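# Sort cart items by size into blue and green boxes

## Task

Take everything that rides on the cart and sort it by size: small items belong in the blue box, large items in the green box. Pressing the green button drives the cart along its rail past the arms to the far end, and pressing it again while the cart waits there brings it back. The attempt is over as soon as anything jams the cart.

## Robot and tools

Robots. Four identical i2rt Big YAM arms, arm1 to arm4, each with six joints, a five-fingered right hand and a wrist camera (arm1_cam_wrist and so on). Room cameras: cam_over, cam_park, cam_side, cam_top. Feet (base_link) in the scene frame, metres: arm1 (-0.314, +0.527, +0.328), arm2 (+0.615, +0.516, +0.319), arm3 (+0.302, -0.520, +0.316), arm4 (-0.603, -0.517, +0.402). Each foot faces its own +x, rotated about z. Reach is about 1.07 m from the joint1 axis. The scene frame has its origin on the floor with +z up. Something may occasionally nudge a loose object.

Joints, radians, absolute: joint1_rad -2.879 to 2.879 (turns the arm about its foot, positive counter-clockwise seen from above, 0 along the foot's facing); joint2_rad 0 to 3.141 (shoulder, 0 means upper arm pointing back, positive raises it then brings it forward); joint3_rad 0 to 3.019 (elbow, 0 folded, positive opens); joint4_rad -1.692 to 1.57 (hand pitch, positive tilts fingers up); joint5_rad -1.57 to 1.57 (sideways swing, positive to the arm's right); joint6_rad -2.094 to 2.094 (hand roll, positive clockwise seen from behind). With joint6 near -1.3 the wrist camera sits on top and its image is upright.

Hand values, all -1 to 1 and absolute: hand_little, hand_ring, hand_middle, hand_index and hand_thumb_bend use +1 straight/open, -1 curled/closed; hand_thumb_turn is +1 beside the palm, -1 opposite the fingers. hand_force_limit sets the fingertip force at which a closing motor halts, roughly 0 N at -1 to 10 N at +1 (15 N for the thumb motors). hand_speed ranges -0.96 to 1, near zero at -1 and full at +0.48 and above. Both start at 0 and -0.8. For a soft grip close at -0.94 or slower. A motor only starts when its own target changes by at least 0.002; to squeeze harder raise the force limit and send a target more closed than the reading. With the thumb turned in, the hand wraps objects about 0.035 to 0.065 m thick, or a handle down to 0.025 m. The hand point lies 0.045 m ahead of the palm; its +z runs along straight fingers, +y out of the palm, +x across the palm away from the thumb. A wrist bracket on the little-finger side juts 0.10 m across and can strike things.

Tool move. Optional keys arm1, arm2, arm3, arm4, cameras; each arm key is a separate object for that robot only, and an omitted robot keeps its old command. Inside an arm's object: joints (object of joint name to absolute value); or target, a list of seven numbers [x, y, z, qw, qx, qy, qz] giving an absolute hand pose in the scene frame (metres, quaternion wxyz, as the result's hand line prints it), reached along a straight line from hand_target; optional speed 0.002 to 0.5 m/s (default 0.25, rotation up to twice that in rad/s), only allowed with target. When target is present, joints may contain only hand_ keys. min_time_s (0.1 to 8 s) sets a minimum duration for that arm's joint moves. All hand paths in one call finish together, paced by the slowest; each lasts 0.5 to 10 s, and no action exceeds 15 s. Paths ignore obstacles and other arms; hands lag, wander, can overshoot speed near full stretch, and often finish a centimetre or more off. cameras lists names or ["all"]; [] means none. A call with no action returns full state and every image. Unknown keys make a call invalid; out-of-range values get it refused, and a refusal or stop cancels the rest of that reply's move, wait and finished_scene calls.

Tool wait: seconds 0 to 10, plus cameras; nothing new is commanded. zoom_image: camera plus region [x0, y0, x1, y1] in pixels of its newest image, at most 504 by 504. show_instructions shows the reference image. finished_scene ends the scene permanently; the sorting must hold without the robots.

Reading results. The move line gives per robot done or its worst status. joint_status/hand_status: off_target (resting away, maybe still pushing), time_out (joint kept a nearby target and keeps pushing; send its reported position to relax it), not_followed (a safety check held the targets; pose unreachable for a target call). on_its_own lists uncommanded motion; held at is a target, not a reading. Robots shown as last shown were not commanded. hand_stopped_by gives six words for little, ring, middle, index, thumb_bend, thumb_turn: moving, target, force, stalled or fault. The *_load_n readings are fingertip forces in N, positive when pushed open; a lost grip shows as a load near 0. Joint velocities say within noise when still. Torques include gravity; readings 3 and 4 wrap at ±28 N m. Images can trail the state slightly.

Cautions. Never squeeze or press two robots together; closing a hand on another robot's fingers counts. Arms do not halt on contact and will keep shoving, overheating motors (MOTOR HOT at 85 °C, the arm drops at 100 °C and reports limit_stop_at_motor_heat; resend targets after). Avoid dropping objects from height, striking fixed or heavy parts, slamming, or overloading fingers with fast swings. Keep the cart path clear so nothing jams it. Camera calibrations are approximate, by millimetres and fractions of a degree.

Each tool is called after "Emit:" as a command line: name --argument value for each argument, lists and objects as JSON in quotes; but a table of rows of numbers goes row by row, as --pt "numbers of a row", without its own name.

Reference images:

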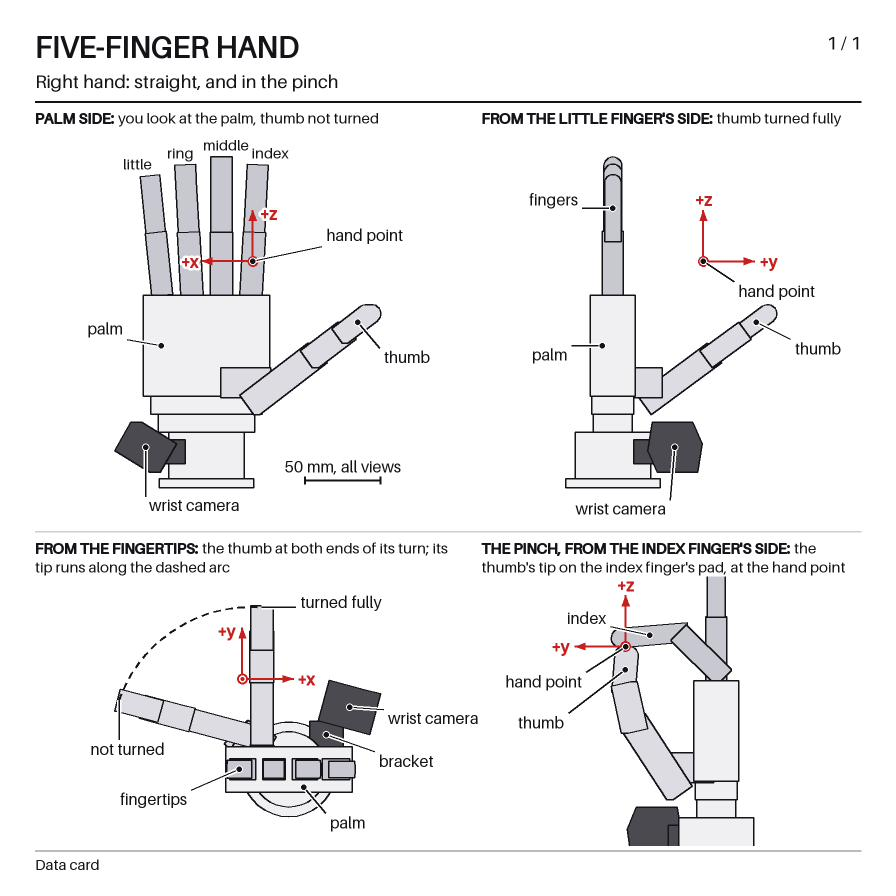

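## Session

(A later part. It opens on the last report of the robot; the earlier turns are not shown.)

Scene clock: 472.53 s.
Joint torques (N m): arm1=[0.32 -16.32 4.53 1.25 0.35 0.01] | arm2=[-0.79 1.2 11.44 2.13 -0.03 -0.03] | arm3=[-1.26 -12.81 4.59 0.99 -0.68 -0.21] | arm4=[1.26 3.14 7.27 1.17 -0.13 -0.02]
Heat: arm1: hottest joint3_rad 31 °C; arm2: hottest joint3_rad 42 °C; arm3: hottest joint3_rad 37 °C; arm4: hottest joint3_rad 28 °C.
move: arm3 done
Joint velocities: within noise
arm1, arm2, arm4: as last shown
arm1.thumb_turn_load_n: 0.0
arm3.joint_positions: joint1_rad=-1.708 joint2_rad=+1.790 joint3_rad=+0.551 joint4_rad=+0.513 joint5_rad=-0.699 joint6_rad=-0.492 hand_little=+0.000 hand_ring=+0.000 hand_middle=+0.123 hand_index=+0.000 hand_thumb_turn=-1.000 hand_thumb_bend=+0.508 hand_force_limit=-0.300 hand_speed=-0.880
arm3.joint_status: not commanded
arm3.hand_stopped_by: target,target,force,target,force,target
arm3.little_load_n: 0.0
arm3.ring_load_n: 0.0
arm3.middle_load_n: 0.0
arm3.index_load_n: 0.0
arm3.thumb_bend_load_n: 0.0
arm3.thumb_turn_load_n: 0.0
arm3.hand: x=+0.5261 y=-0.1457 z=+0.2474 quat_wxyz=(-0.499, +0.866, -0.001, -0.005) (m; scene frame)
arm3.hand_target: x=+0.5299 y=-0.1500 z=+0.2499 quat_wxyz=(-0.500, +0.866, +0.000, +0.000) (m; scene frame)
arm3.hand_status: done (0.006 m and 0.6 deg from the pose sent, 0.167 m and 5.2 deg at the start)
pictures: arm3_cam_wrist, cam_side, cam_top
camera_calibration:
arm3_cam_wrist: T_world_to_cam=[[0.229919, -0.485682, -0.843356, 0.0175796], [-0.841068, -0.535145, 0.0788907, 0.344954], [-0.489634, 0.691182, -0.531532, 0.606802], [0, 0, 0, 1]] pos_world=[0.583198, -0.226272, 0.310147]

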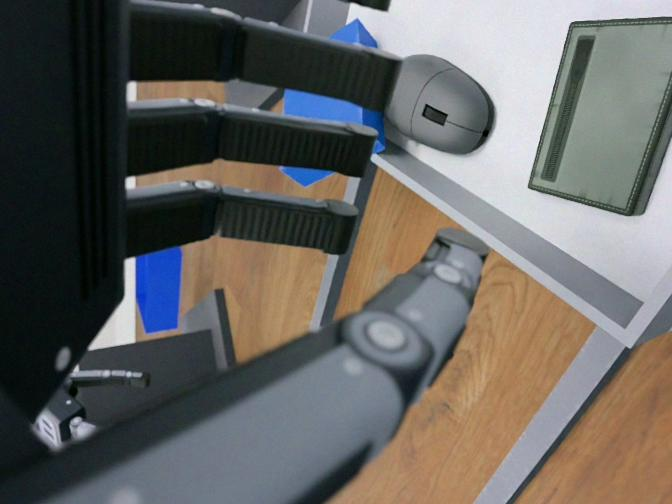

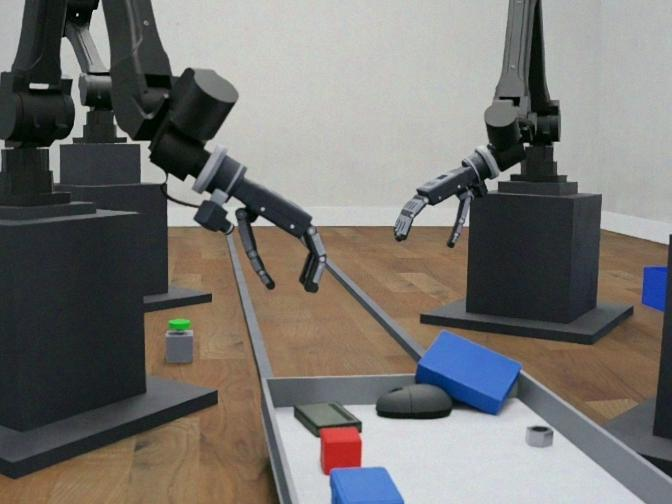

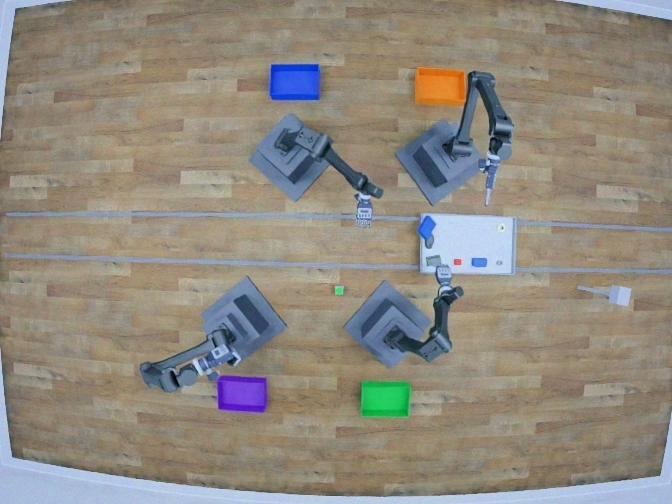

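Emit:
move --arm3 '{"target": [0.775, -0.119, 0.125, 0.4968, -0.8605, -0.098, 0.0566], "speed": 0.3, "joints": {"hand_speed": 0.2, "hand_little": 0.6, "hand_ring": 0.6, "hand_middle": 0.6, "hand_index": 0.6, "hand_thumb_bend": 0.9}}' --cameras '["arm3_cam_wrist"]'

Emit:
move --arm3 '{"target": [0.79, -0.119, 0.06, 0.4968, -0.8605, -0.098, 0.0566], "speed": 0.06}' --cameras '["arm3_cam_wrist"]'

Emit:
move --arm3 '{"target": [0.8465, -0.119, 0.06, 0.4968, -0.8605, -0.098, 0.0566], "speed": 0.0094, "joints": {"hand_speed": -0.88, "hand_force_limit": -0.3, "hand_index": 0.0, "hand_middle": 0.0, "hand_ring": 0.0, "hand_little": 0.0, "hand_thumb_bend": 0.2}}' --cameras '["arm3_cam_wrist", "cam_top"]'

Emit:
move --arm3 '{"target": [0.85, -0.16, 0.22, 0.4968, -0.8605, -0.098, 0.0566], "speed": 0.12}' --cameras '["arm3_cam_wrist", "cam_top", "cam_side"]'

Scene clock: 501.87 s.
Joint torques (N m): arm1=[0.56 -16.09 4.31 1.35 0.34 0.03] | arm2=[-0.56 0.97 11.41 2.15 0.02 -0.04] | arm3=[-0.38 -18.43 10 0.32 -0.96 -0.17] | arm4=[1.32 2.9 7.31 1.21 -0.15 -0.02]
Heat: arm1: hottest joint3_rad 31 °C; arm2: hottest joint3_rad 42 °C; arm3: hottest joint3_rad 36 °C; arm4: hottest joint3_rad 28 °C.
move: arm3 off_target
Joint velocities: within noise
arm1: as last shown
arm2.joint_positions: joint1_rad=+0.886 joint2_rad=+0.641 joint3_rad=+1.333 joint4_rad=-1.215 joint5_rad=-0.110 joint6_rad=-1.128 hand_little=+1.000 hand_ring=+1.000 hand_middle=+1.000 hand_index=+1.000 hand_thumb_turn=+1.000 hand_thumb_bend=+1.000 hand_force_limit=+0.000 hand_speed=-0.800
arm2.joint_status: not commanded
arm2.hand_stopped_by: target,target,target,target,target,target
arm2.little_load_n: 0.0
arm2.ring_load_n: 0.0
arm2.middle_load_n: 0.0
arm2.index_load_n: 0.0
arm2.thumb_bend_load_n: 0.0
arm2.thumb_turn_load_n: 0.0
arm2.hand: x=+0.5850 y=+0.2484 z=+0.7882 quat_wxyz=(+0.229, +0.474, -0.728, +0.440) (m; scene frame)
arm2.hand_target: x=+0.5849 y=+0.2487 z=+0.8041 quat_wxyz=(+0.238, +0.470, -0.719, +0.452) (m; scene frame)
arm2.hand_status: not commanded
arm3.joint_positions: joint1_rad=-1.977 joint2_rad=+2.384 joint3_rad=+1.427 joint4_rad=-0.221 joint5_rad=-0.992 joint6_rad=-1.090 hand_little=+0.600 hand_ring=+0.600 hand_middle=+0.600 hand_index=+0.600 hand_thumb_turn=-1.000 hand_thumb_bend=+0.900 hand_force_limit=-0.300 hand_speed=+0.200
arm3.joint_status: all done
arm3.hand_stopped_by: target,target,target,target,target,target
arm3.little_load_n: 0.0
arm3.ring_load_n: 0.0
arm3.middle_load_n: 0.0
arm3.index_load_n: 0.0
arm3.thumb_bend_load_n: 0.0
arm3.thumb_turn_load_n: 0.0
arm3.hand: x=+0.7682 y=-0.1211 z=+0.1368 quat_wxyz=(-0.497, +0.861, +0.094, -0.056) (m; scene frame)
arm3.hand_target: x=+0.7746 y=-0.1192 z=+0.1253 quat_wxyz=(-0.497, +0.860, +0.098, -0.056) (m; scene frame)
arm3.hand_status: off_target (0.014 m and 0.4 deg from the pose sent, 0.279 m and 12.8 deg at the start)
arm4.joint_positions: joint1_rad=-0.310 joint2_rad=+0.592 joint3_rad=+1.418 joint4_rad=-1.257 joint5_rad=-0.097 joint6_rad=-1.247 hand_little=-1.000 hand_ring=-1.000 hand_middle=-1.000 hand_index=-1.000 hand_thumb_turn=+1.000 hand_thumb_bend=+1.000 hand_force_limit=+0.000 hand_speed=+0.200
arm4.joint_status: not commanded
arm4.hand_stopped_by: target,target,target,target,target,target
arm4.little_load_n: 0.0
arm4.ring_load_n: 0.0
arm4.middle_load_n: 0.0
arm4.index_load_n: 0.0
arm4.thumb_bend_load_n: 0.0
arm4.thumb_turn_load_n: 0.0
arm4.hand: x=-0.3763 y=-0.4587 z=+0.9225 quat_wxyz=(-0.224, +0.840, +0.049, +0.491) (m; scene frame)
arm4.hand_target: x=-0.3748 y=-0.4552 z=+0.9165 quat_wxyz=(-0.224, +0.846, +0.055, +0.481) (m; scene frame)
arm4.hand_status: not commanded
pictures: arm3_cam_wrist
camera_calibration:
arm3_cam_wrist: T_world_to_cam=[[0.334324, -0.423435, -0.84198, -0.192246], [-0.707069, -0.703369, 0.0729726, 0.447945], [-0.623122, 0.570941, -0.534551, 0.738002], [0, 0, 0, 1]] pos_world=[0.840866, -0.187688, 0.199945]

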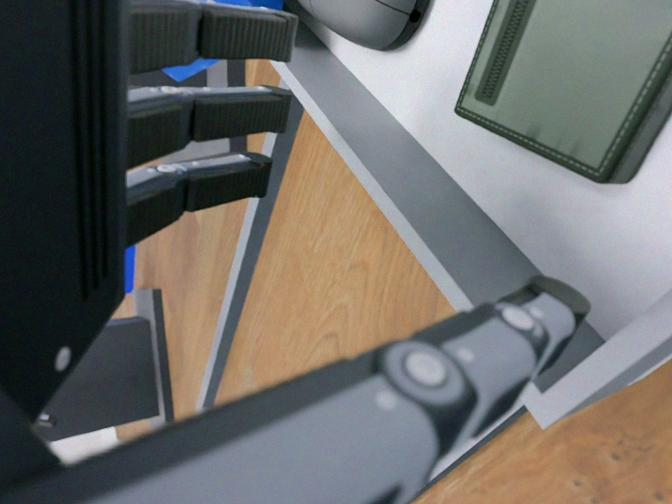

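Scene clock: 503.63 s.
Joint torques (N m): arm1=[0.32 -16.21 4.41 1.2 0.37 0.01] | arm2=[-0.79 1.03 11.41 2.06 -0.05 -0.01] | arm3=[-0.79 -18.32 9.03 1.06 0.02 -0.23] | arm4=[1.38 3.49 7.3 1.25 -0.13 0]
Heat: arm1: hottest joint3_rad 31 °C; arm2: hottest joint3_rad 42 °C; arm3: hottest joint3_rad 36 °C; arm4: hottest joint3_rad 28 °C.
move: arm3 off_target
Joint velocities: within noise
arm1, arm2, arm4: as last shown
arm1.thumb_bend_load_n: -0.5
arm3.joint_positions: joint1_rad=-1.984 joint2_rad=+2.513 joint3_rad=+1.540 joint4_rad=-0.207 joint5_rad=-1.019 joint6_rad=-1.104 hand_little=+0.600 hand_ring=+0.600 hand_middle=+0.600 hand_index=+0.600 hand_thumb_turn=-1.000 hand_thumb_bend=+0.900 hand_force_limit=-0.300 hand_speed=+0.200
arm3.joint_status: not commanded
arm3.hand_stopped_by: target,target,target,target,target,target
arm3.little_load_n: 0.0
arm3.ring_load_n: 0.0
arm3.middle_load_n: -2.0
arm3.index_load_n: 3.0
arm3.thumb_bend_load_n: 0.0
arm3.thumb_turn_load_n: 0.0
arm3.hand: x=+0.7866 y=-0.1126 z=+0.0939 quat_wxyz=(-0.507, +0.855, +0.099, -0.058) (m; scene frame)
arm3.hand_target: x=+0.7882 y=-0.1201 z=+0.0617 quat_wxyz=(-0.497, +0.860, +0.098, -0.057) (m; scene frame)
arm3.hand_status: off_target (0.035 m and 1.3 deg from the pose sent, 0.080 m and 0.5 deg at the start)
pictures: arm3_cam_wrist
camera_calibration:
arm3_cam_wrist: T_world_to_cam=[[0.337836, -0.399575, -0.852178, -0.230019], [-0.699738, -0.71216, 0.0565199, 0.464912], [-0.629471, 0.577207, -0.520191, 0.726094], [0, 0, 0, 1]] pos_world=[0.860081, -0.179924, 0.155413]

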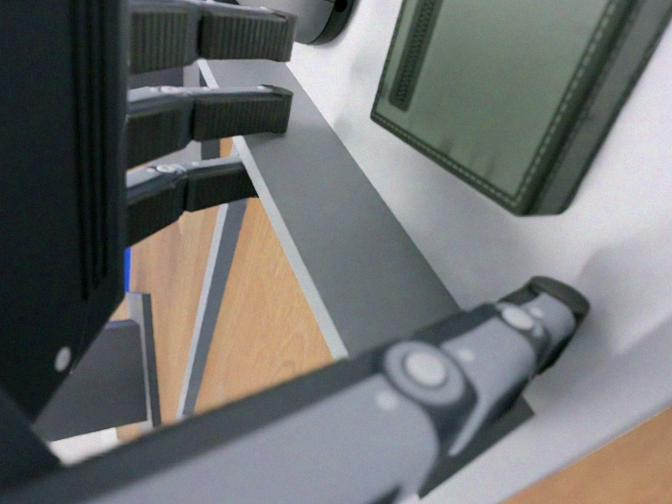

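Scene clock: 510.40 s.
Joint torques (N m): arm1=[0.67 -16.09 4.48 1.22 0.33 0.01] | arm2=[-0.5 0.79 11.51 2.1 -0.01 -0.03] | arm3=[-0.73 -20.48 10.28 0.06 -0.78 -0.17] | arm4=[1.32 3.08 7.28 1.18 -0.13 -0.03]
Heat: arm1: hottest joint3_rad 31 °C; arm2: hottest joint3_rad 42 °C; arm3: hottest joint3_rad 36 °C; arm4: hottest joint3_rad 28 °C.
move: arm3 off_target
Joint velocities: within noise
arm1, arm2, arm4: as last shown
arm1.thumb_bend_load_n: 0.0
arm3.joint_positions: joint1_rad=-2.020 joint2_rad=+2.617 joint3_rad=+1.775 joint4_rad=-0.387 joint5_rad=-1.013 joint6_rad=-1.178 hand_little=+0.000 hand_ring=+0.000 hand_middle=+0.000 hand_index=+0.535 hand_thumb_turn=-1.000 hand_thumb_bend=+0.200 hand_force_limit=-0.300 hand_speed=-0.880
arm3.joint_status: hand_index off_target (ended at +0.535, target +0.000); the others done
arm3.hand_stopped_by: target,target,target,force,target,target
arm3.little_load_n: 0.0
arm3.ring_load_n: 0.0
arm3.middle_load_n: -0.5
arm3.index_load_n: 0.0
arm3.thumb_bend_load_n: 0.0
arm3.thumb_turn_load_n: 0.0
arm3.hand: x=+0.8461 y=-0.1123 z=+0.0847 quat_wxyz=(-0.501, +0.858, +0.103, -0.049) (m; scene frame)
arm3.hand_target: x=+0.8454 y=-0.1194 z=+0.0607 quat_wxyz=(-0.497, +0.860, +0.098, -0.056) (m; scene frame)
arm3.hand_status: off_target (0.026 m and 1.2 deg from the pose sent, 0.069 m and 1.3 deg at the start)
arm4.index_load_n: 0.5
arm4.thumb_bend_load_n: -0.5
pictures: arm3_cam_wrist, cam_top
camera_calibration:
arm3_cam_wrist: T_world_to_cam=[[0.354273, -0.409742, -0.840596, -0.273937], [-0.701881, -0.7105, 0.0505163, 0.509753], [-0.617942, 0.572102, -0.539302, 0.749767], [0, 0, 0, 1]] pos_world=[0.918148, -0.179007, 0.14833]

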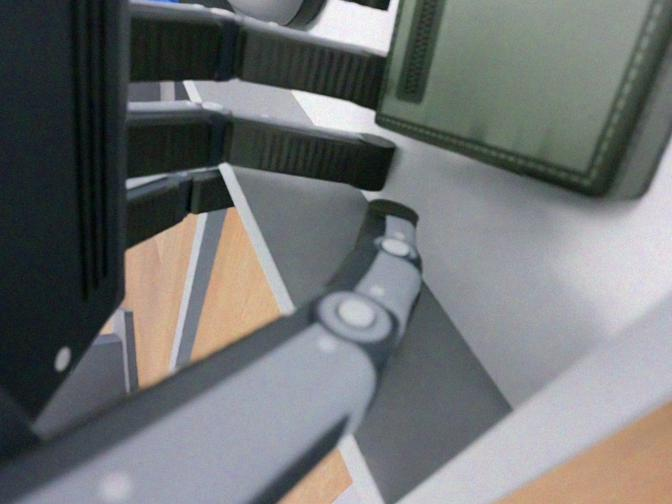

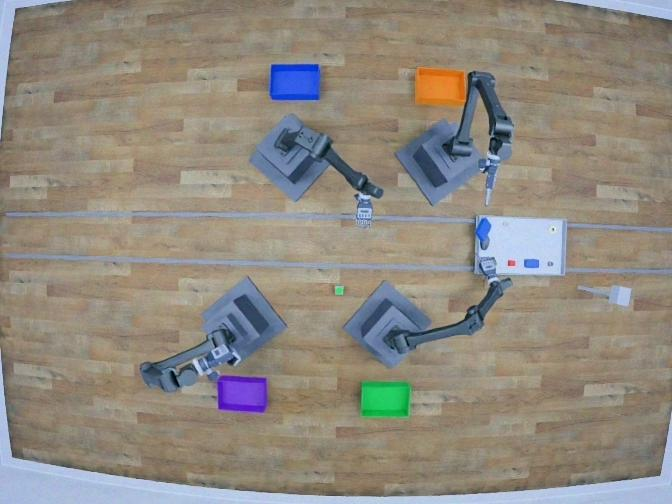

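Scene clock: 512.57 s.
Joint torques (N m): arm1=[0.62 -16.38 4.44 1.24 0.31 -0.02] | arm2=[-0.62 0.97 11.51 2.15 -0.02 -0.02] | arm3=[-0.5 -24.35 7.9 0.2 -0.97 -0.24] | arm4=[1.2 3.14 7.27 1.2 -0.14 -0.01]
Heat: arm1: hottest joint3_rad 31 °C; arm2: hottest joint3_rad 42 °C; arm3: hottest joint3_rad 36 °C; arm4: hottest joint3_rad 28 °C.
move: arm3 done
Joint velocities: within noise
arm1.joint_positions: joint1_rad=+0.204 joint2_rad=+1.994 joint3_rad=+1.009 joint4_rad=+0.127 joint5_rad=+0.878 joint6_rad=+0.736 hand_little=+0.500 hand_ring=+0.500 hand_middle=+0.501 hand_index=+0.500 hand_thumb_turn=-1.000 hand_thumb_bend=+0.700 hand_force_limit=-0.300 hand_speed=+0.200
arm1.joint_status: not commanded
arm1.hand_stopped_by: target,target,force,target,target,target
arm1.little_load_n: 0.0
arm1.ring_load_n: 0.0
arm1.middle_load_n: 0.0
arm1.index_load_n: 0.0
arm1.thumb_bend_load_n: 0.0
arm1.thumb_turn_load_n: 0.0
arm1.hand: x=+0.1521 y=+0.1442 z=+0.2530 quat_wxyz=(-0.003, -0.009, -0.865, +0.502) (m; scene frame)
arm1.hand_target: x=+0.1501 y=+0.1500 z=+0.2500 quat_wxyz=(+0.000, +0.000, -0.866, +0.500) (m; scene frame)
arm1.hand_status: not commanded
arm2, arm4: as last shown
arm3.joint_positions: joint1_rad=-2.077 joint2_rad=+2.363 joint3_rad=+1.690 joint4_rad=-0.676 joint5_rad=-1.025 joint6_rad=-1.286 hand_little=+0.000 hand_ring=+0.000 hand_middle=+0.000 hand_index=+0.535 hand_thumb_turn=-1.000 hand_thumb_bend=+0.200 hand_force_limit=-0.300 hand_speed=-0.880
arm3.joint_status: not commanded
arm3.hand_stopped_by: target,target,target,force,target,target
arm3.little_load_n: 0.0
arm3.ring_load_n: 0.0
arm3.middle_load_n: 0.0
arm3.index_load_n: 0.0
arm3.thumb_bend_load_n: 0.0
arm3.thumb_turn_load_n: 0.0
arm3.hand: x=+0.8476 y=-0.1538 z=+0.2149 quat_wxyz=(-0.495, +0.861, +0.097, -0.060) (m; scene frame)
arm3.hand_target: x=+0.8500 y=-0.1598 z=+0.2200 quat_wxyz=(-0.497, +0.860, +0.098, -0.056) (m; scene frame)
arm3.hand_status: done (0.008 m and 0.5 deg from the pose sent, 0.143 m and 1.1 deg at the start)
arm4.index_load_n: 0.0
arm4.thumb_bend_load_n: 0.0
pictures: arm3_cam_wrist, cam_side, cam_top
camera_calibration:
arm3_cam_wrist: T_world_to_cam=[[0.334479, -0.422537, -0.842369, -0.166765], [-0.700165, -0.70971, 0.0779804, 0.467466], [-0.630788, 0.563714, -0.533229, 0.853064], [0, 0, 0, 1]] pos_world=[0.921185, -0.219584, 0.277948]

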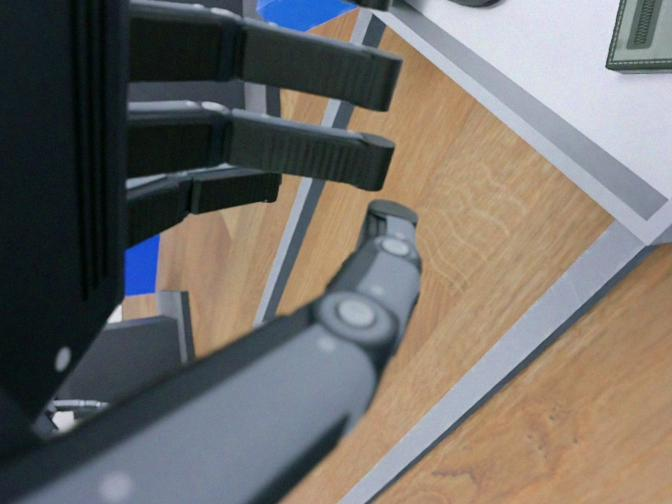

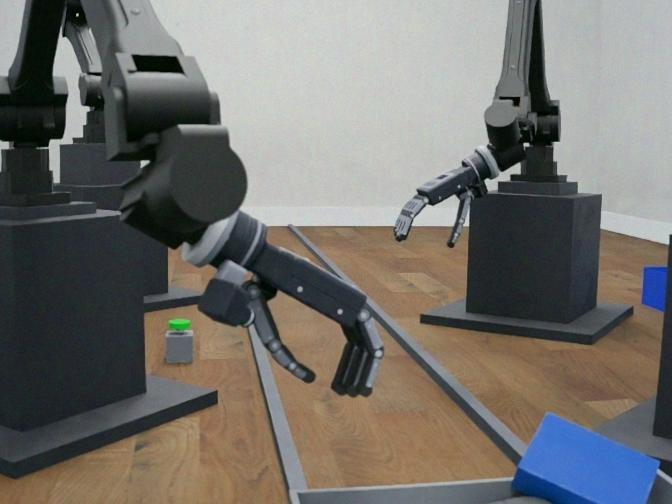

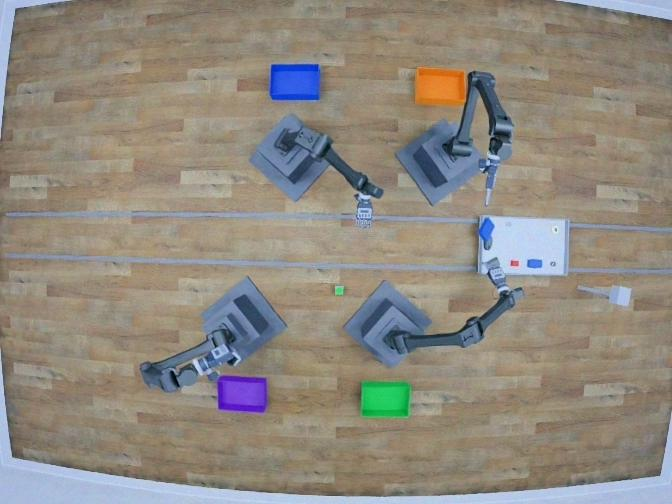

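Emit:
move --arm1 '{"target": [0.05, 0.2, 0.32, 0.6088, -0.7934, 0.0, 0.0], "speed": 0.3, "joints": {"hand_speed": 0.3, "hand_index": 1, "hand_middle": 1, "hand_ring": 1, "hand_little": 1, "hand_thumb_bend": 1}}' --cameras '["cam_top", "cam_side", "arm2_cam_wrist", "arm3_cam_wrist"]'

Scene clock: 562.40 s.
Joint torques (N m): arm1=[-1.03 -15.74 4.05 -1.48 -0.55 0.18] | arm2=[-0.85 1.32 11.44 2.06 -0.03 -0.02] | arm3=[-0.79 -25 8.01 -0.09 -1.02 -0.2] | arm4=[1.38 2.84 7.36 1.2 -0.14 -0.01]
Heat: arm1: hottest joint3_rad 31 °C; arm2: hottest joint3_rad 43 °C; arm3: hottest joint3_rad 37 °C; arm4: hottest joint3_rad 28 °C.
move: arm1 off_target
Joint velocities: within noise
arm1.joint_positions: joint1_rad=-0.331 joint2_rad=+2.119 joint3_rad=+1.443 joint4_rad=-1.690 joint5_rad=-0.702 joint6_rad=+2.081 hand_little=+1.000 hand_ring=+1.000 hand_middle=+1.000 hand_index=+1.000 hand_thumb_turn=-1.000 hand_thumb_bend=+1.000 hand_force_limit=-0.300 hand_speed=+0.300
arm1.joint_status: all done
arm1.hand_stopped_by: target,target,target,target,target,target
arm1.little_load_n: 0.5
arm1.ring_load_n: 0.0
arm1.middle_load_n: 0.0
arm1.index_load_n: 0.0
arm1.thumb_bend_load_n: 0.0
arm1.thumb_turn_load_n: 0.0
arm1.hand: x=+0.0572 y=+0.1960 z=+0.3269 quat_wxyz=(+0.271, -0.698, -0.523, -0.407) (m; scene frame)
arm1.hand_target: x=+0.0497 y=+0.2003 z=+0.3198 quat_wxyz=(+0.287, -0.702, -0.506, -0.410) (m; scene frame)
arm1.hand_status: off_target (0.011 m and 88.1 deg from the pose sent, 0.134 m and 179.3 deg at the start; pose on its path clipped on 205 of 262 steps; a joint's target at an end of its range on 218 of 262 steps)
arm2, arm3, arm4: as last shown
pictures: arm2_cam_wrist, arm3_cam_wrist, cam_side, cam_top
camera_calibration:
arm3_cam_wrist: T_world_to_cam=[[0.334811, -0.422395, -0.842309, -0.167014], [-0.70006, -0.709844, 0.0776996, 0.467489], [-0.630728, 0.563652, -0.533366, 0.852977], [0, 0, 0, 1]] pos_world=[0.921185, -0.219484, 0.277948]

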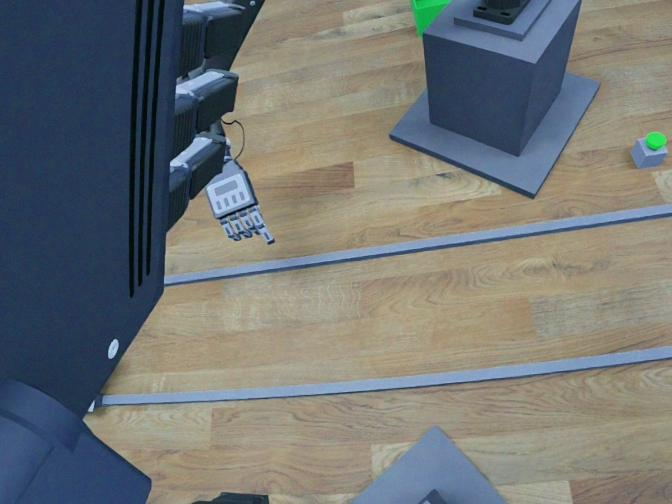

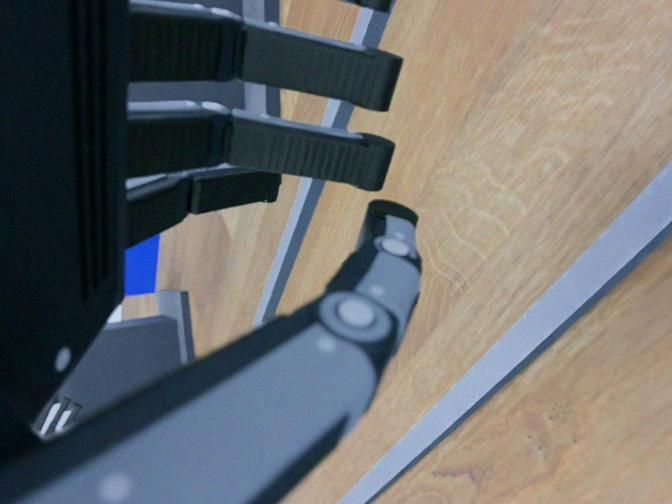

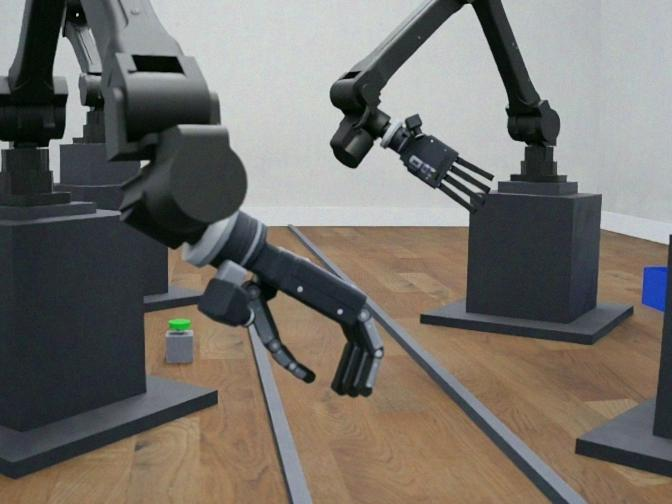

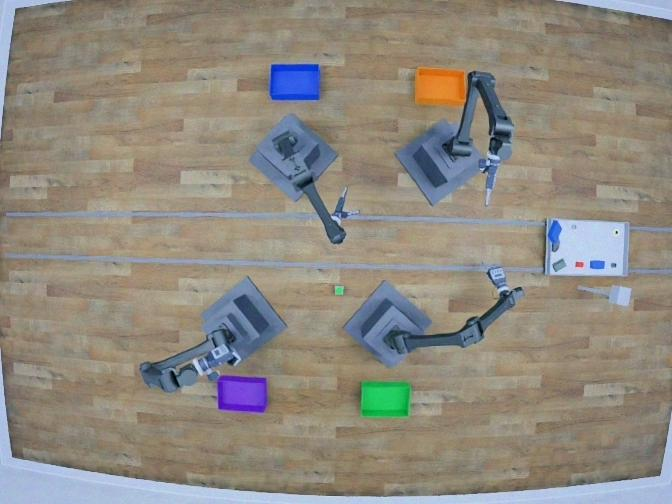

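Emit:
move --arm1 '{"joints": {"joint1_rad": -0.6, "joint2_rad": 1.7, "joint3_rad": 0.7, "joint4_rad": 0.5, "joint5_rad": 0.0, "joint6_rad": 0.0}, "min_time_s": 3}' --arm3 '{"target": [0.55, -0.18, 0.3, 0.5, -0.866, 0, 0], "speed": 0.3, "joints": {"hand_speed": 0.3, "hand_index": 0.6, "hand_middle": 0.6, "hand_ring": 0.6, "hand_little": 0.6, "hand_thumb_bend": 0.9}}' --cameras '["cam_top"]'

Emit:
move --arm1 '{"target": [-0.05, 0.12, 0.25, 0.380, -0.5964, 0.5964, -0.380], "speed": 0.2}' --cameras '["cam_top", "cam_over", "arm1_cam_wrist"]'

Scene clock: 614.60 s.
Joint torques (N m): arm1=[0.21 -13.57 4.41 2.17 0.09 -0.01] | arm2=[-0.38 1.03 11.34 2.17 -0.02 -0.02] | arm3=[0.91 -11.99 6.05 1.72 -0.37 0.1] | arm4=[1.32 3.25 7.35 1.2 -0.16 -0.03]
Heat: arm1: hottest joint3_rad 30 °C; arm2: hottest joint3_rad 43 °C; arm3: hottest joint3_rad 37 °C; arm4: hottest joint3_rad 28 °C.
move: arm1 done; arm3 done
Joint velocities: within noise
arm1.joint_positions: joint1_rad=-0.593 joint2_rad=+1.713 joint3_rad=+0.711 joint4_rad=+0.482 joint5_rad=-0.003 joint6_rad=+0.010 hand_little=+1.000 hand_ring=+1.000 hand_middle=+1.000 hand_index=+1.000 hand_thumb_turn=-1.000 hand_thumb_bend=+1.000 hand_force_limit=-0.300 hand_speed=+0.300
arm1.joint_status: all done
arm1.hand_stopped_by: target,target,target,target,target,target
arm1.little_load_n: 0.0
arm1.ring_load_n: 0.0
arm1.middle_load_n: 0.0
arm1.index_load_n: 0.0
arm1.thumb_bend_load_n: 0.0
arm1.thumb_turn_load_n: 0.0
arm1.hand: x=-0.1381 y=+0.0030 z=+0.3112 quat_wxyz=(-0.074, +0.110, -0.861, +0.491) (m; scene frame)
arm1.hand_target: x=-0.1431 y=+0.0022 z=+0.3164 quat_wxyz=(-0.070, +0.110, -0.856, +0.500) (m; scene frame)
arm1.hand_status: not commanded
arm2, arm4: as last shown
arm2.ring_load_n: -0.5
arm3.joint_positions: joint1_rad=-1.839 joint2_rad=+1.607 joint3_rad=+0.569 joint4_rad=+0.223 joint5_rad=-0.782 joint6_rad=-0.617 hand_little=+0.600 hand_ring=+0.600 hand_middle=+0.600 hand_index=+0.600 hand_thumb_turn=-1.000 hand_thumb_bend=+0.900 hand_force_limit=-0.300 hand_speed=+0.300
arm3.joint_status: all done
arm3.hand_stopped_by: target,target,target,target,target,target
arm3.little_load_n: 0.0
arm3.ring_load_n: 0.0
arm3.middle_load_n: 0.0
arm3.index_load_n: 0.0
arm3.thumb_bend_load_n: 0.0
arm3.thumb_turn_load_n: 0.0
arm3.hand: x=+0.5535 y=-0.1842 z=+0.2947 quat_wxyz=(-0.496, +0.869, -0.004, -0.003) (m; scene frame)
arm3.hand_target: x=+0.5500 y=-0.1801 z=+0.2999 quat_wxyz=(-0.500, +0.866, +0.000, +0.000) (m; scene frame)
arm3.hand_status: done (0.008 m and 0.8 deg from the pose sent, 0.311 m and 13.1 deg at the start)
pictures: cam_top

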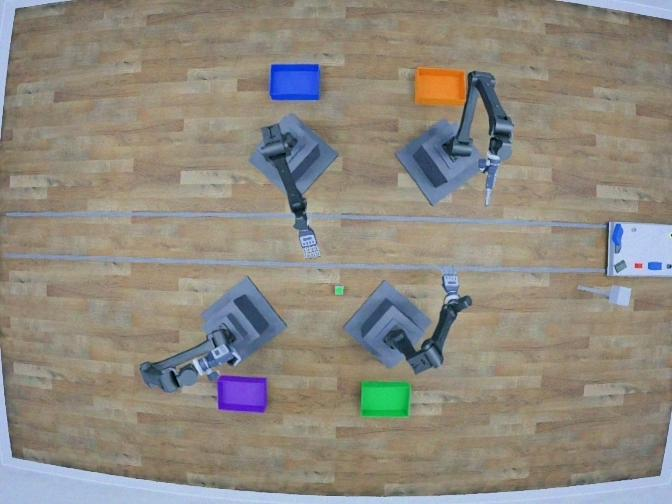

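Scene clock: 619.00 s.
Joint torques (N m): arm1=[0.26 -12.57 7.1 0.61 -0.74 0.03] | arm2=[-0.73 0.85 11.56 2.09 0.01 -0.01] | arm3=[1.85 -12.63 6.15 2.06 -0.39 0.13] | arm4=[1.14 3.14 7.34 1.18 -0.13 -0.02]
Heat: arm1: hottest joint3_rad 30 °C; arm2: hottest joint3_rad 43 °C; arm3: hottest joint3_rad 37 °C; arm4: hottest joint3_rad 28 °C.
move: arm1 off_target
Joint velocities: within noise
arm1.joint_positions: joint1_rad=-0.612 joint2_rad=+1.918 joint3_rad=+0.865 joint4_rad=-0.014 joint5_rad=-1.057 joint6_rad=-1.013 hand_little=+1.000 hand_ring=+1.000 hand_middle=+1.000 hand_index=+1.000 hand_thumb_turn=-1.000 hand_thumb_bend=+1.000 hand_force_limit=-0.300 hand_speed=+0.300
arm1.joint_status: not commanded
arm1.hand_stopped_by: target,target,target,target,target,target
arm1.little_load_n: 0.0
arm1.ring_load_n: 0.0
arm1.middle_load_n: 0.0
arm1.index_load_n: 0.0
arm1.thumb_bend_load_n: 0.0
arm1.thumb_turn_load_n: 0.0
arm1.hand: x=-0.0564 y=+0.1297 z=+0.2531 quat_wxyz=(-0.379, +0.591, -0.603, +0.379) (m; scene frame)
arm1.hand_target: x=-0.0502 y=+0.1203 z=+0.2502 quat_wxyz=(-0.380, +0.596, -0.597, +0.380) (m; scene frame)
arm1.hand_status: off_target (0.012 m and 1.0 deg from the pose sent, 0.159 m and 74.9 deg at the start)
arm2, arm3, arm4: as last shown
arm2.ring_load_n: 0.0
arm4.thumb_turn_load_n: 0.5
pictures: arm1_cam_wrist, cam_over, cam_top
camera_calibration:
arm1_cam_wrist: T_world_to_cam=[[-0.407864, -0.217444, -0.886772, 0.23498], [-0.547174, 0.835712, 0.0467453, -0.15372], [0.730922, 0.504285, -0.459837, 0.214459], [0, 0, 0, 1]] pos_world=[-0.145025, 0.0714124, 0.314175]

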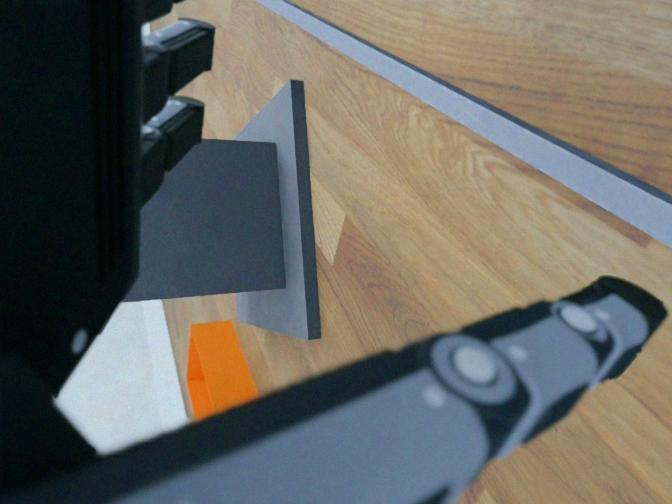

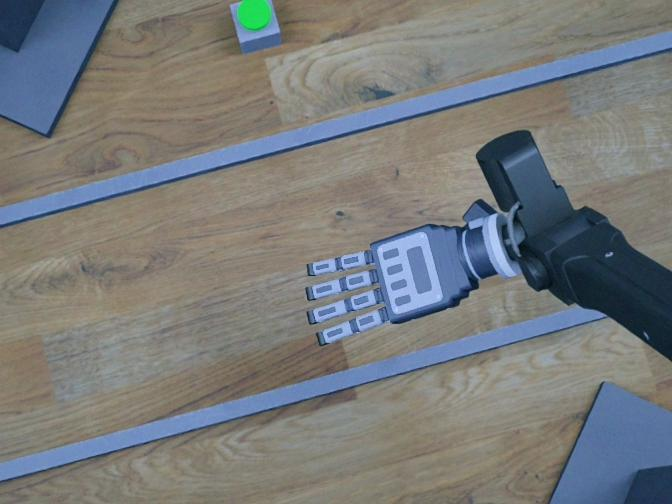

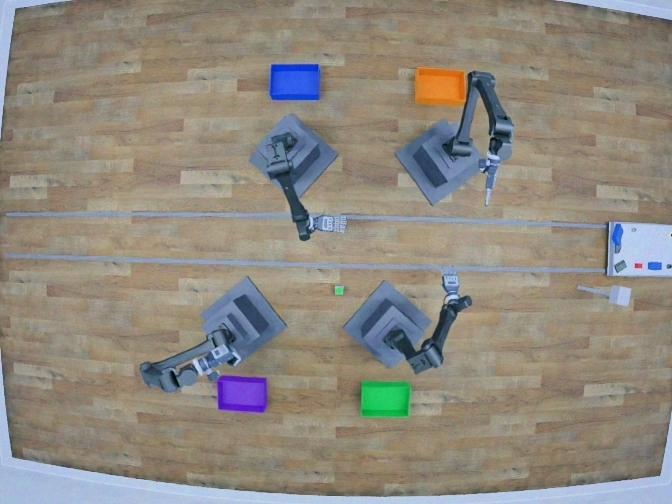

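Emit:
move --arm4 '{"target": [-0.02, -0.326, 0.12, 0, 1, 0.026, 0], "speed": 0.35}'

Emit:
move --arm4 '{"target": [-0.02, -0.326, 0.060, 0, 1, 0.026, 0], "speed": 0.08}'

Emit:
move --arm4 '{"target": [-0.20, -0.42, 0.45, 0, 1, 0.026, 0], "speed": 0.3}'

Emit:
move --arm4 '{"joints": {"joint1_rad": -0.3, "joint2_rad": 0.6, "joint3_rad": 1.413, "joint4_rad": -1.266, "joint5_rad": -0.1, "joint6_rad": -1.25}, "min_time_s": 3}' --cameras '["cam_top", "cam_side", "arm3_cam_wrist"]'

Scene clock: 631.67 s.
Joint torques (N m): arm1=[0.62 -12.81 7.34 0.69 -0.74 -0.02] | arm2=[-0.91 0.67 11.43 2.11 -0.04 -0.01] | arm3=[1.08 -12.16 6.11 1.98 -0.39 0.11] | arm4=[0.73 -24.88 9.83 -0.32 0.1 0.16]
Heat: arm1: hottest joint3_rad 31 °C; arm2: hottest joint3_rad 43 °C; arm3: hottest joint3_rad 36 °C; arm4: hottest joint3_rad 28 °C.
move: arm4 off_target
Joint velocities: within noise
arm1, arm2, arm3: as last shown
arm1.ring_load_n: -0.5
arm4.joint_positions: joint1_rad=-0.297 joint2_rad=+2.623 joint3_rad=+1.828 joint4_rad=-0.789 joint5_rad=-0.002 joint6_rad=-1.238 hand_little=-1.000 hand_ring=-1.000 hand_middle=-1.000 hand_index=-1.000 hand_thumb_turn=+1.000 hand_thumb_bend=+1.000 hand_force_limit=+0.000 hand_speed=+0.200
arm4.joint_status: not commanded
arm4.hand_stopped_by: target,target,target,target,target,target
arm4.little_load_n: 0.0
arm4.ring_load_n: 0.0
arm4.middle_load_n: 0.0
arm4.index_load_n: 0.0
arm4.thumb_bend_load_n: 0.0
arm4.thumb_turn_load_n: 0.0
arm4.hand: x=-0.0309 y=-0.3322 z=+0.1196 quat_wxyz=(+0.001, +1.000, +0.029, -0.007) (m; scene frame)
arm4.hand_target: x=-0.0204 y=-0.3262 z=+0.1202 quat_wxyz=(+0.000, +1.000, +0.026, +0.000) (m; scene frame)
arm4.hand_status: off_target (0.013 m and 0.9 deg from the pose sent, 0.888 m and 65.4 deg at the start)
pictures: none

Scene clock: 633.07 s.
Joint torques (N m): arm1=[0.44 -12.69 7.2 0.46 -0.71 0.01] | arm2=[-0.44 1.32 11.41 2.1 -0.02 -0.01] | arm3=[1.44 -12.04 5.86 2 -0.37 0.08] | arm4=[0.56 -22.59 9.5 0.68 -0.05 0.13]
Heat: arm1: hottest joint3_rad 31 °C; arm2: hottest joint3_rad 43 °C; arm3: hottest joint3_rad 36 °C; arm4: hottest joint3_rad 29 °C.
move: arm4 off_target
Joint velocities: within noise
arm1, arm3: as last shown
arm1.ring_load_n: 0.0
arm2.joint_positions: joint1_rad=+0.886 joint2_rad=+0.641 joint3_rad=+1.333 joint4_rad=-1.215 joint5_rad=-0.110 joint6_rad=-1.128 hand_little=+1.000 hand_ring=+1.000 hand_middle=+1.000 hand_index=+1.000 hand_thumb_turn=+1.000 hand_thumb_bend=+1.000 hand_force_limit=+0.000 hand_speed=-0.800
arm2.joint_status: not commanded
arm2.hand_stopped_by: target,target,target,target,target,target
arm2.little_load_n: 0.0
arm2.ring_load_n: 0.0
arm2.middle_load_n: 0.0
arm2.index_load_n: 0.0
arm2.thumb_bend_load_n: 0.0
arm2.thumb_turn_load_n: 0.0
arm2.hand: x=+0.5850 y=+0.2484 z=+0.7882 quat_wxyz=(+0.229, +0.474, -0.728, +0.440) (m; scene frame)
arm2.hand_target: x=+0.5849 y=+0.2487 z=+0.8041 quat_wxyz=(+0.238, +0.470, -0.719, +0.452) (m; scene frame)
arm2.hand_status: not commanded
arm3.little_load_n: -0.5
arm3.index_load_n: -0.5
arm4.joint_positions: joint1_rad=-0.297 joint2_rad=+2.722 joint3_rad=+1.910 joint4_rad=-0.768 joint5_rad=+0.002 joint6_rad=-1.233 hand_little=-1.000 hand_ring=-1.000 hand_middle=-1.000 hand_index=-1.000 hand_thumb_turn=+1.000 hand_thumb_bend=+1.000 hand_force_limit=+0.000 hand_speed=+0.200
arm4.joint_status: not commanded
arm4.hand_stopped_by: target,target,target,target,target,target
arm4.little_load_n: -1.0
arm4.ring_load_n: 0.0
arm4.middle_load_n: 0.0
arm4.index_load_n: 0.0
arm4.thumb_bend_load_n: 0.0
arm4.thumb_turn_load_n: 0.0
arm4.hand: x=-0.0243 y=-0.3300 z=+0.0783 quat_wxyz=(+0.002, +1.000, +0.026, -0.005) (m; scene frame)
arm4.hand_target: x=-0.0208 y=-0.3263 z=+0.0607 quat_wxyz=(+0.000, +1.000, +0.026, +0.000) (m; scene frame)
arm4.hand_status: off_target (0.019 m and 0.6 deg from the pose sent, 0.061 m and 0.9 deg at the start)
pictures: none

Scene clock: 635.37 s.
Joint torques (N m): arm1=[0.38 -12.45 7.06 0.58 -0.74 0] | arm2=[-0.79 1.26 11.41 2.13 0 -0.01] | arm3=[0.67 -11.75 5.91 2.02 -0.37 0.13] | arm4=[-0.56 -16.32 7.43 -0.27 -0.05 -0.03]
Heat: arm1: hottest joint3_rad 31 °C; arm2: hottest joint3_rad 43 °C; arm3: hottest joint3_rad 36 °C; arm4: hottest joint3_rad 29 °C.
move: arm4 done
Joint velocities: within noise
arm1, arm2, arm3: as last shown
arm3.little_load_n: 0.0
arm3.index_load_n: 0.0
arm4.joint_positions: joint1_rad=-0.323 joint2_rad=+1.668 joint3_rad=+1.164 joint4_rad=-1.057 joint5_rad=+0.002 joint6_rad=-1.259 hand_little=-1.000 hand_ring=-1.000 hand_middle=-1.000 hand_index=-1.000 hand_thumb_turn=+1.000 hand_thumb_bend=+1.000 hand_force_limit=+0.000 hand_speed=+0.200
arm4.joint_status: not commanded
arm4.hand_stopped_by: target,target,target,target,target,target
arm4.little_load_n: 0.0
arm4.ring_load_n: 0.0
arm4.middle_load_n: 0.0
arm4.index_load_n: 0.0
arm4.thumb_bend_load_n: 0.0
arm4.thumb_turn_load_n: 0.0
arm4.hand: x=-0.1974 y=-0.4145 z=+0.4484 quat_wxyz=(-0.001, +1.000, +0.027, +0.004) (m; scene frame)
arm4.hand_target: x=-0.2000 y=-0.4199 z=+0.4499 quat_wxyz=(+0.000, +1.000, +0.026, +0.000) (m; scene frame)
arm4.hand_status: done (0.006 m and 0.5 deg from the pose sent, 0.421 m and 0.6 deg at the start)
pictures: none

Scene clock: 638.83 s.
Joint torques (N m): arm1=[0.73 -12.28 7.28 0.54 -0.76 -0.02] | arm2=[-0.56 1.08 11.54 2.15 -0.01 -0.01] | arm3=[0.38 -12.1 5.87 1.78 -0.33 0.12] | arm4=[1.38 2.37 11.71 1.22 -0.14 0.1]
Heat: arm1: hottest joint3_rad 31 °C; arm2: hottest joint3_rad 43 °C; arm3: hottest joint3_rad 36 °C; arm4: hottest joint3_rad 29 °C.
move: arm4 done
Joint velocities: within noise
arm1, arm2, arm3: as last shown
arm3.index_load_n: -0.5
arm4.joint_positions: joint1_rad=-0.310 joint2_rad=+0.596 joint3_rad=+1.373 joint4_rad=-1.257 joint5_rad=-0.097 joint6_rad=-1.259 hand_little=-1.000 hand_ring=-1.000 hand_middle=-1.000 hand_index=-1.000 hand_thumb_turn=+1.000 hand_thumb_bend=+1.000 hand_force_limit=+0.000 hand_speed=+0.200
arm4.joint_status: all done
arm4.hand_stopped_by: target,target,target,target,target,target
arm4.little_load_n: 0.0
arm4.ring_load_n: 0.0
arm4.middle_load_n: 0.0
arm4.index_load_n: 0.0
arm4.thumb_bend_load_n: 0.0
arm4.thumb_turn_load_n: 0.0
arm4.hand: x=-0.3700 y=-0.4568 z=+0.9001 quat_wxyz=(-0.215, +0.853, +0.053, +0.473) (m; scene frame)
arm4.hand_target: x=-0.3750 y=-0.4552 z=+0.9166 quat_wxyz=(-0.224, +0.846, +0.055, +0.481) (m; scene frame)
arm4.hand_status: not commanded
pictures: arm3_cam_wrist, cam_side, cam_top
camera_calibration:
arm3_cam_wrist: T_world_to_cam=[[0.227742, -0.495012, -0.838509, 0.0306083], [-0.84482, -0.528633, 0.0826221, 0.345868], [-0.484162, 0.689572, -0.538588, 0.670771], [0, 0, 0, 1]] pos_world=[0.609987, -0.264556, 0.358358]

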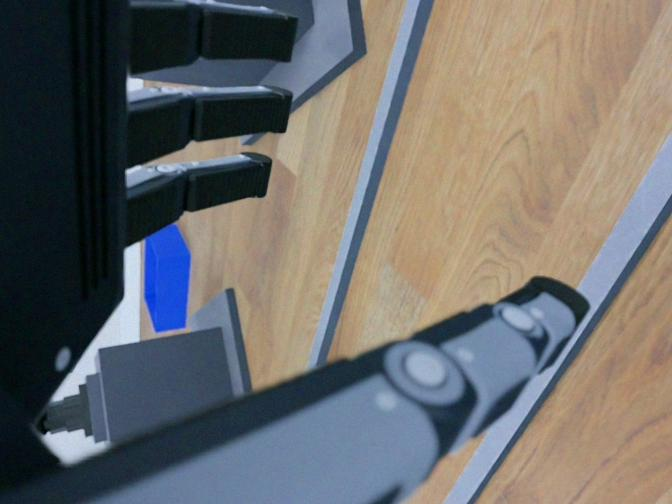

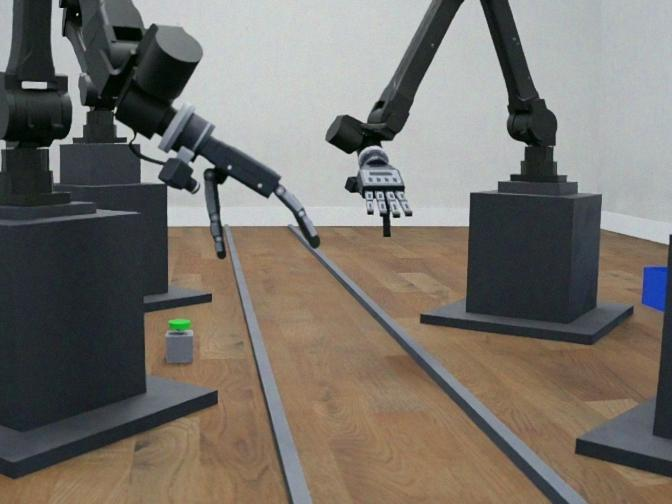

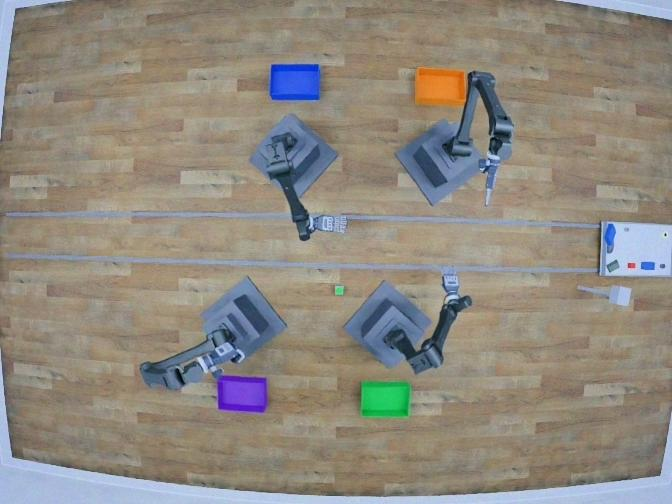

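Emit:
zoom_image --camera "cam_top" --region '[590, 205, 672, 290]'

Scaled by 5.929.

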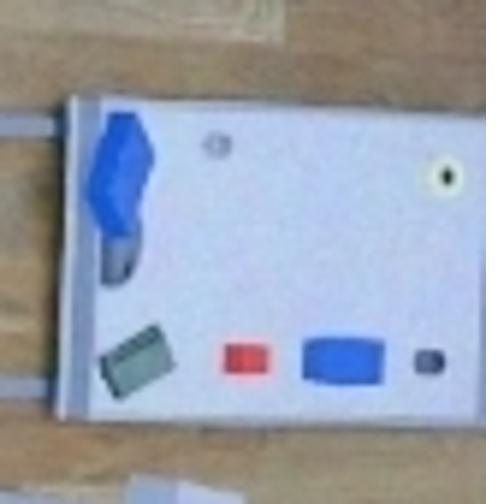

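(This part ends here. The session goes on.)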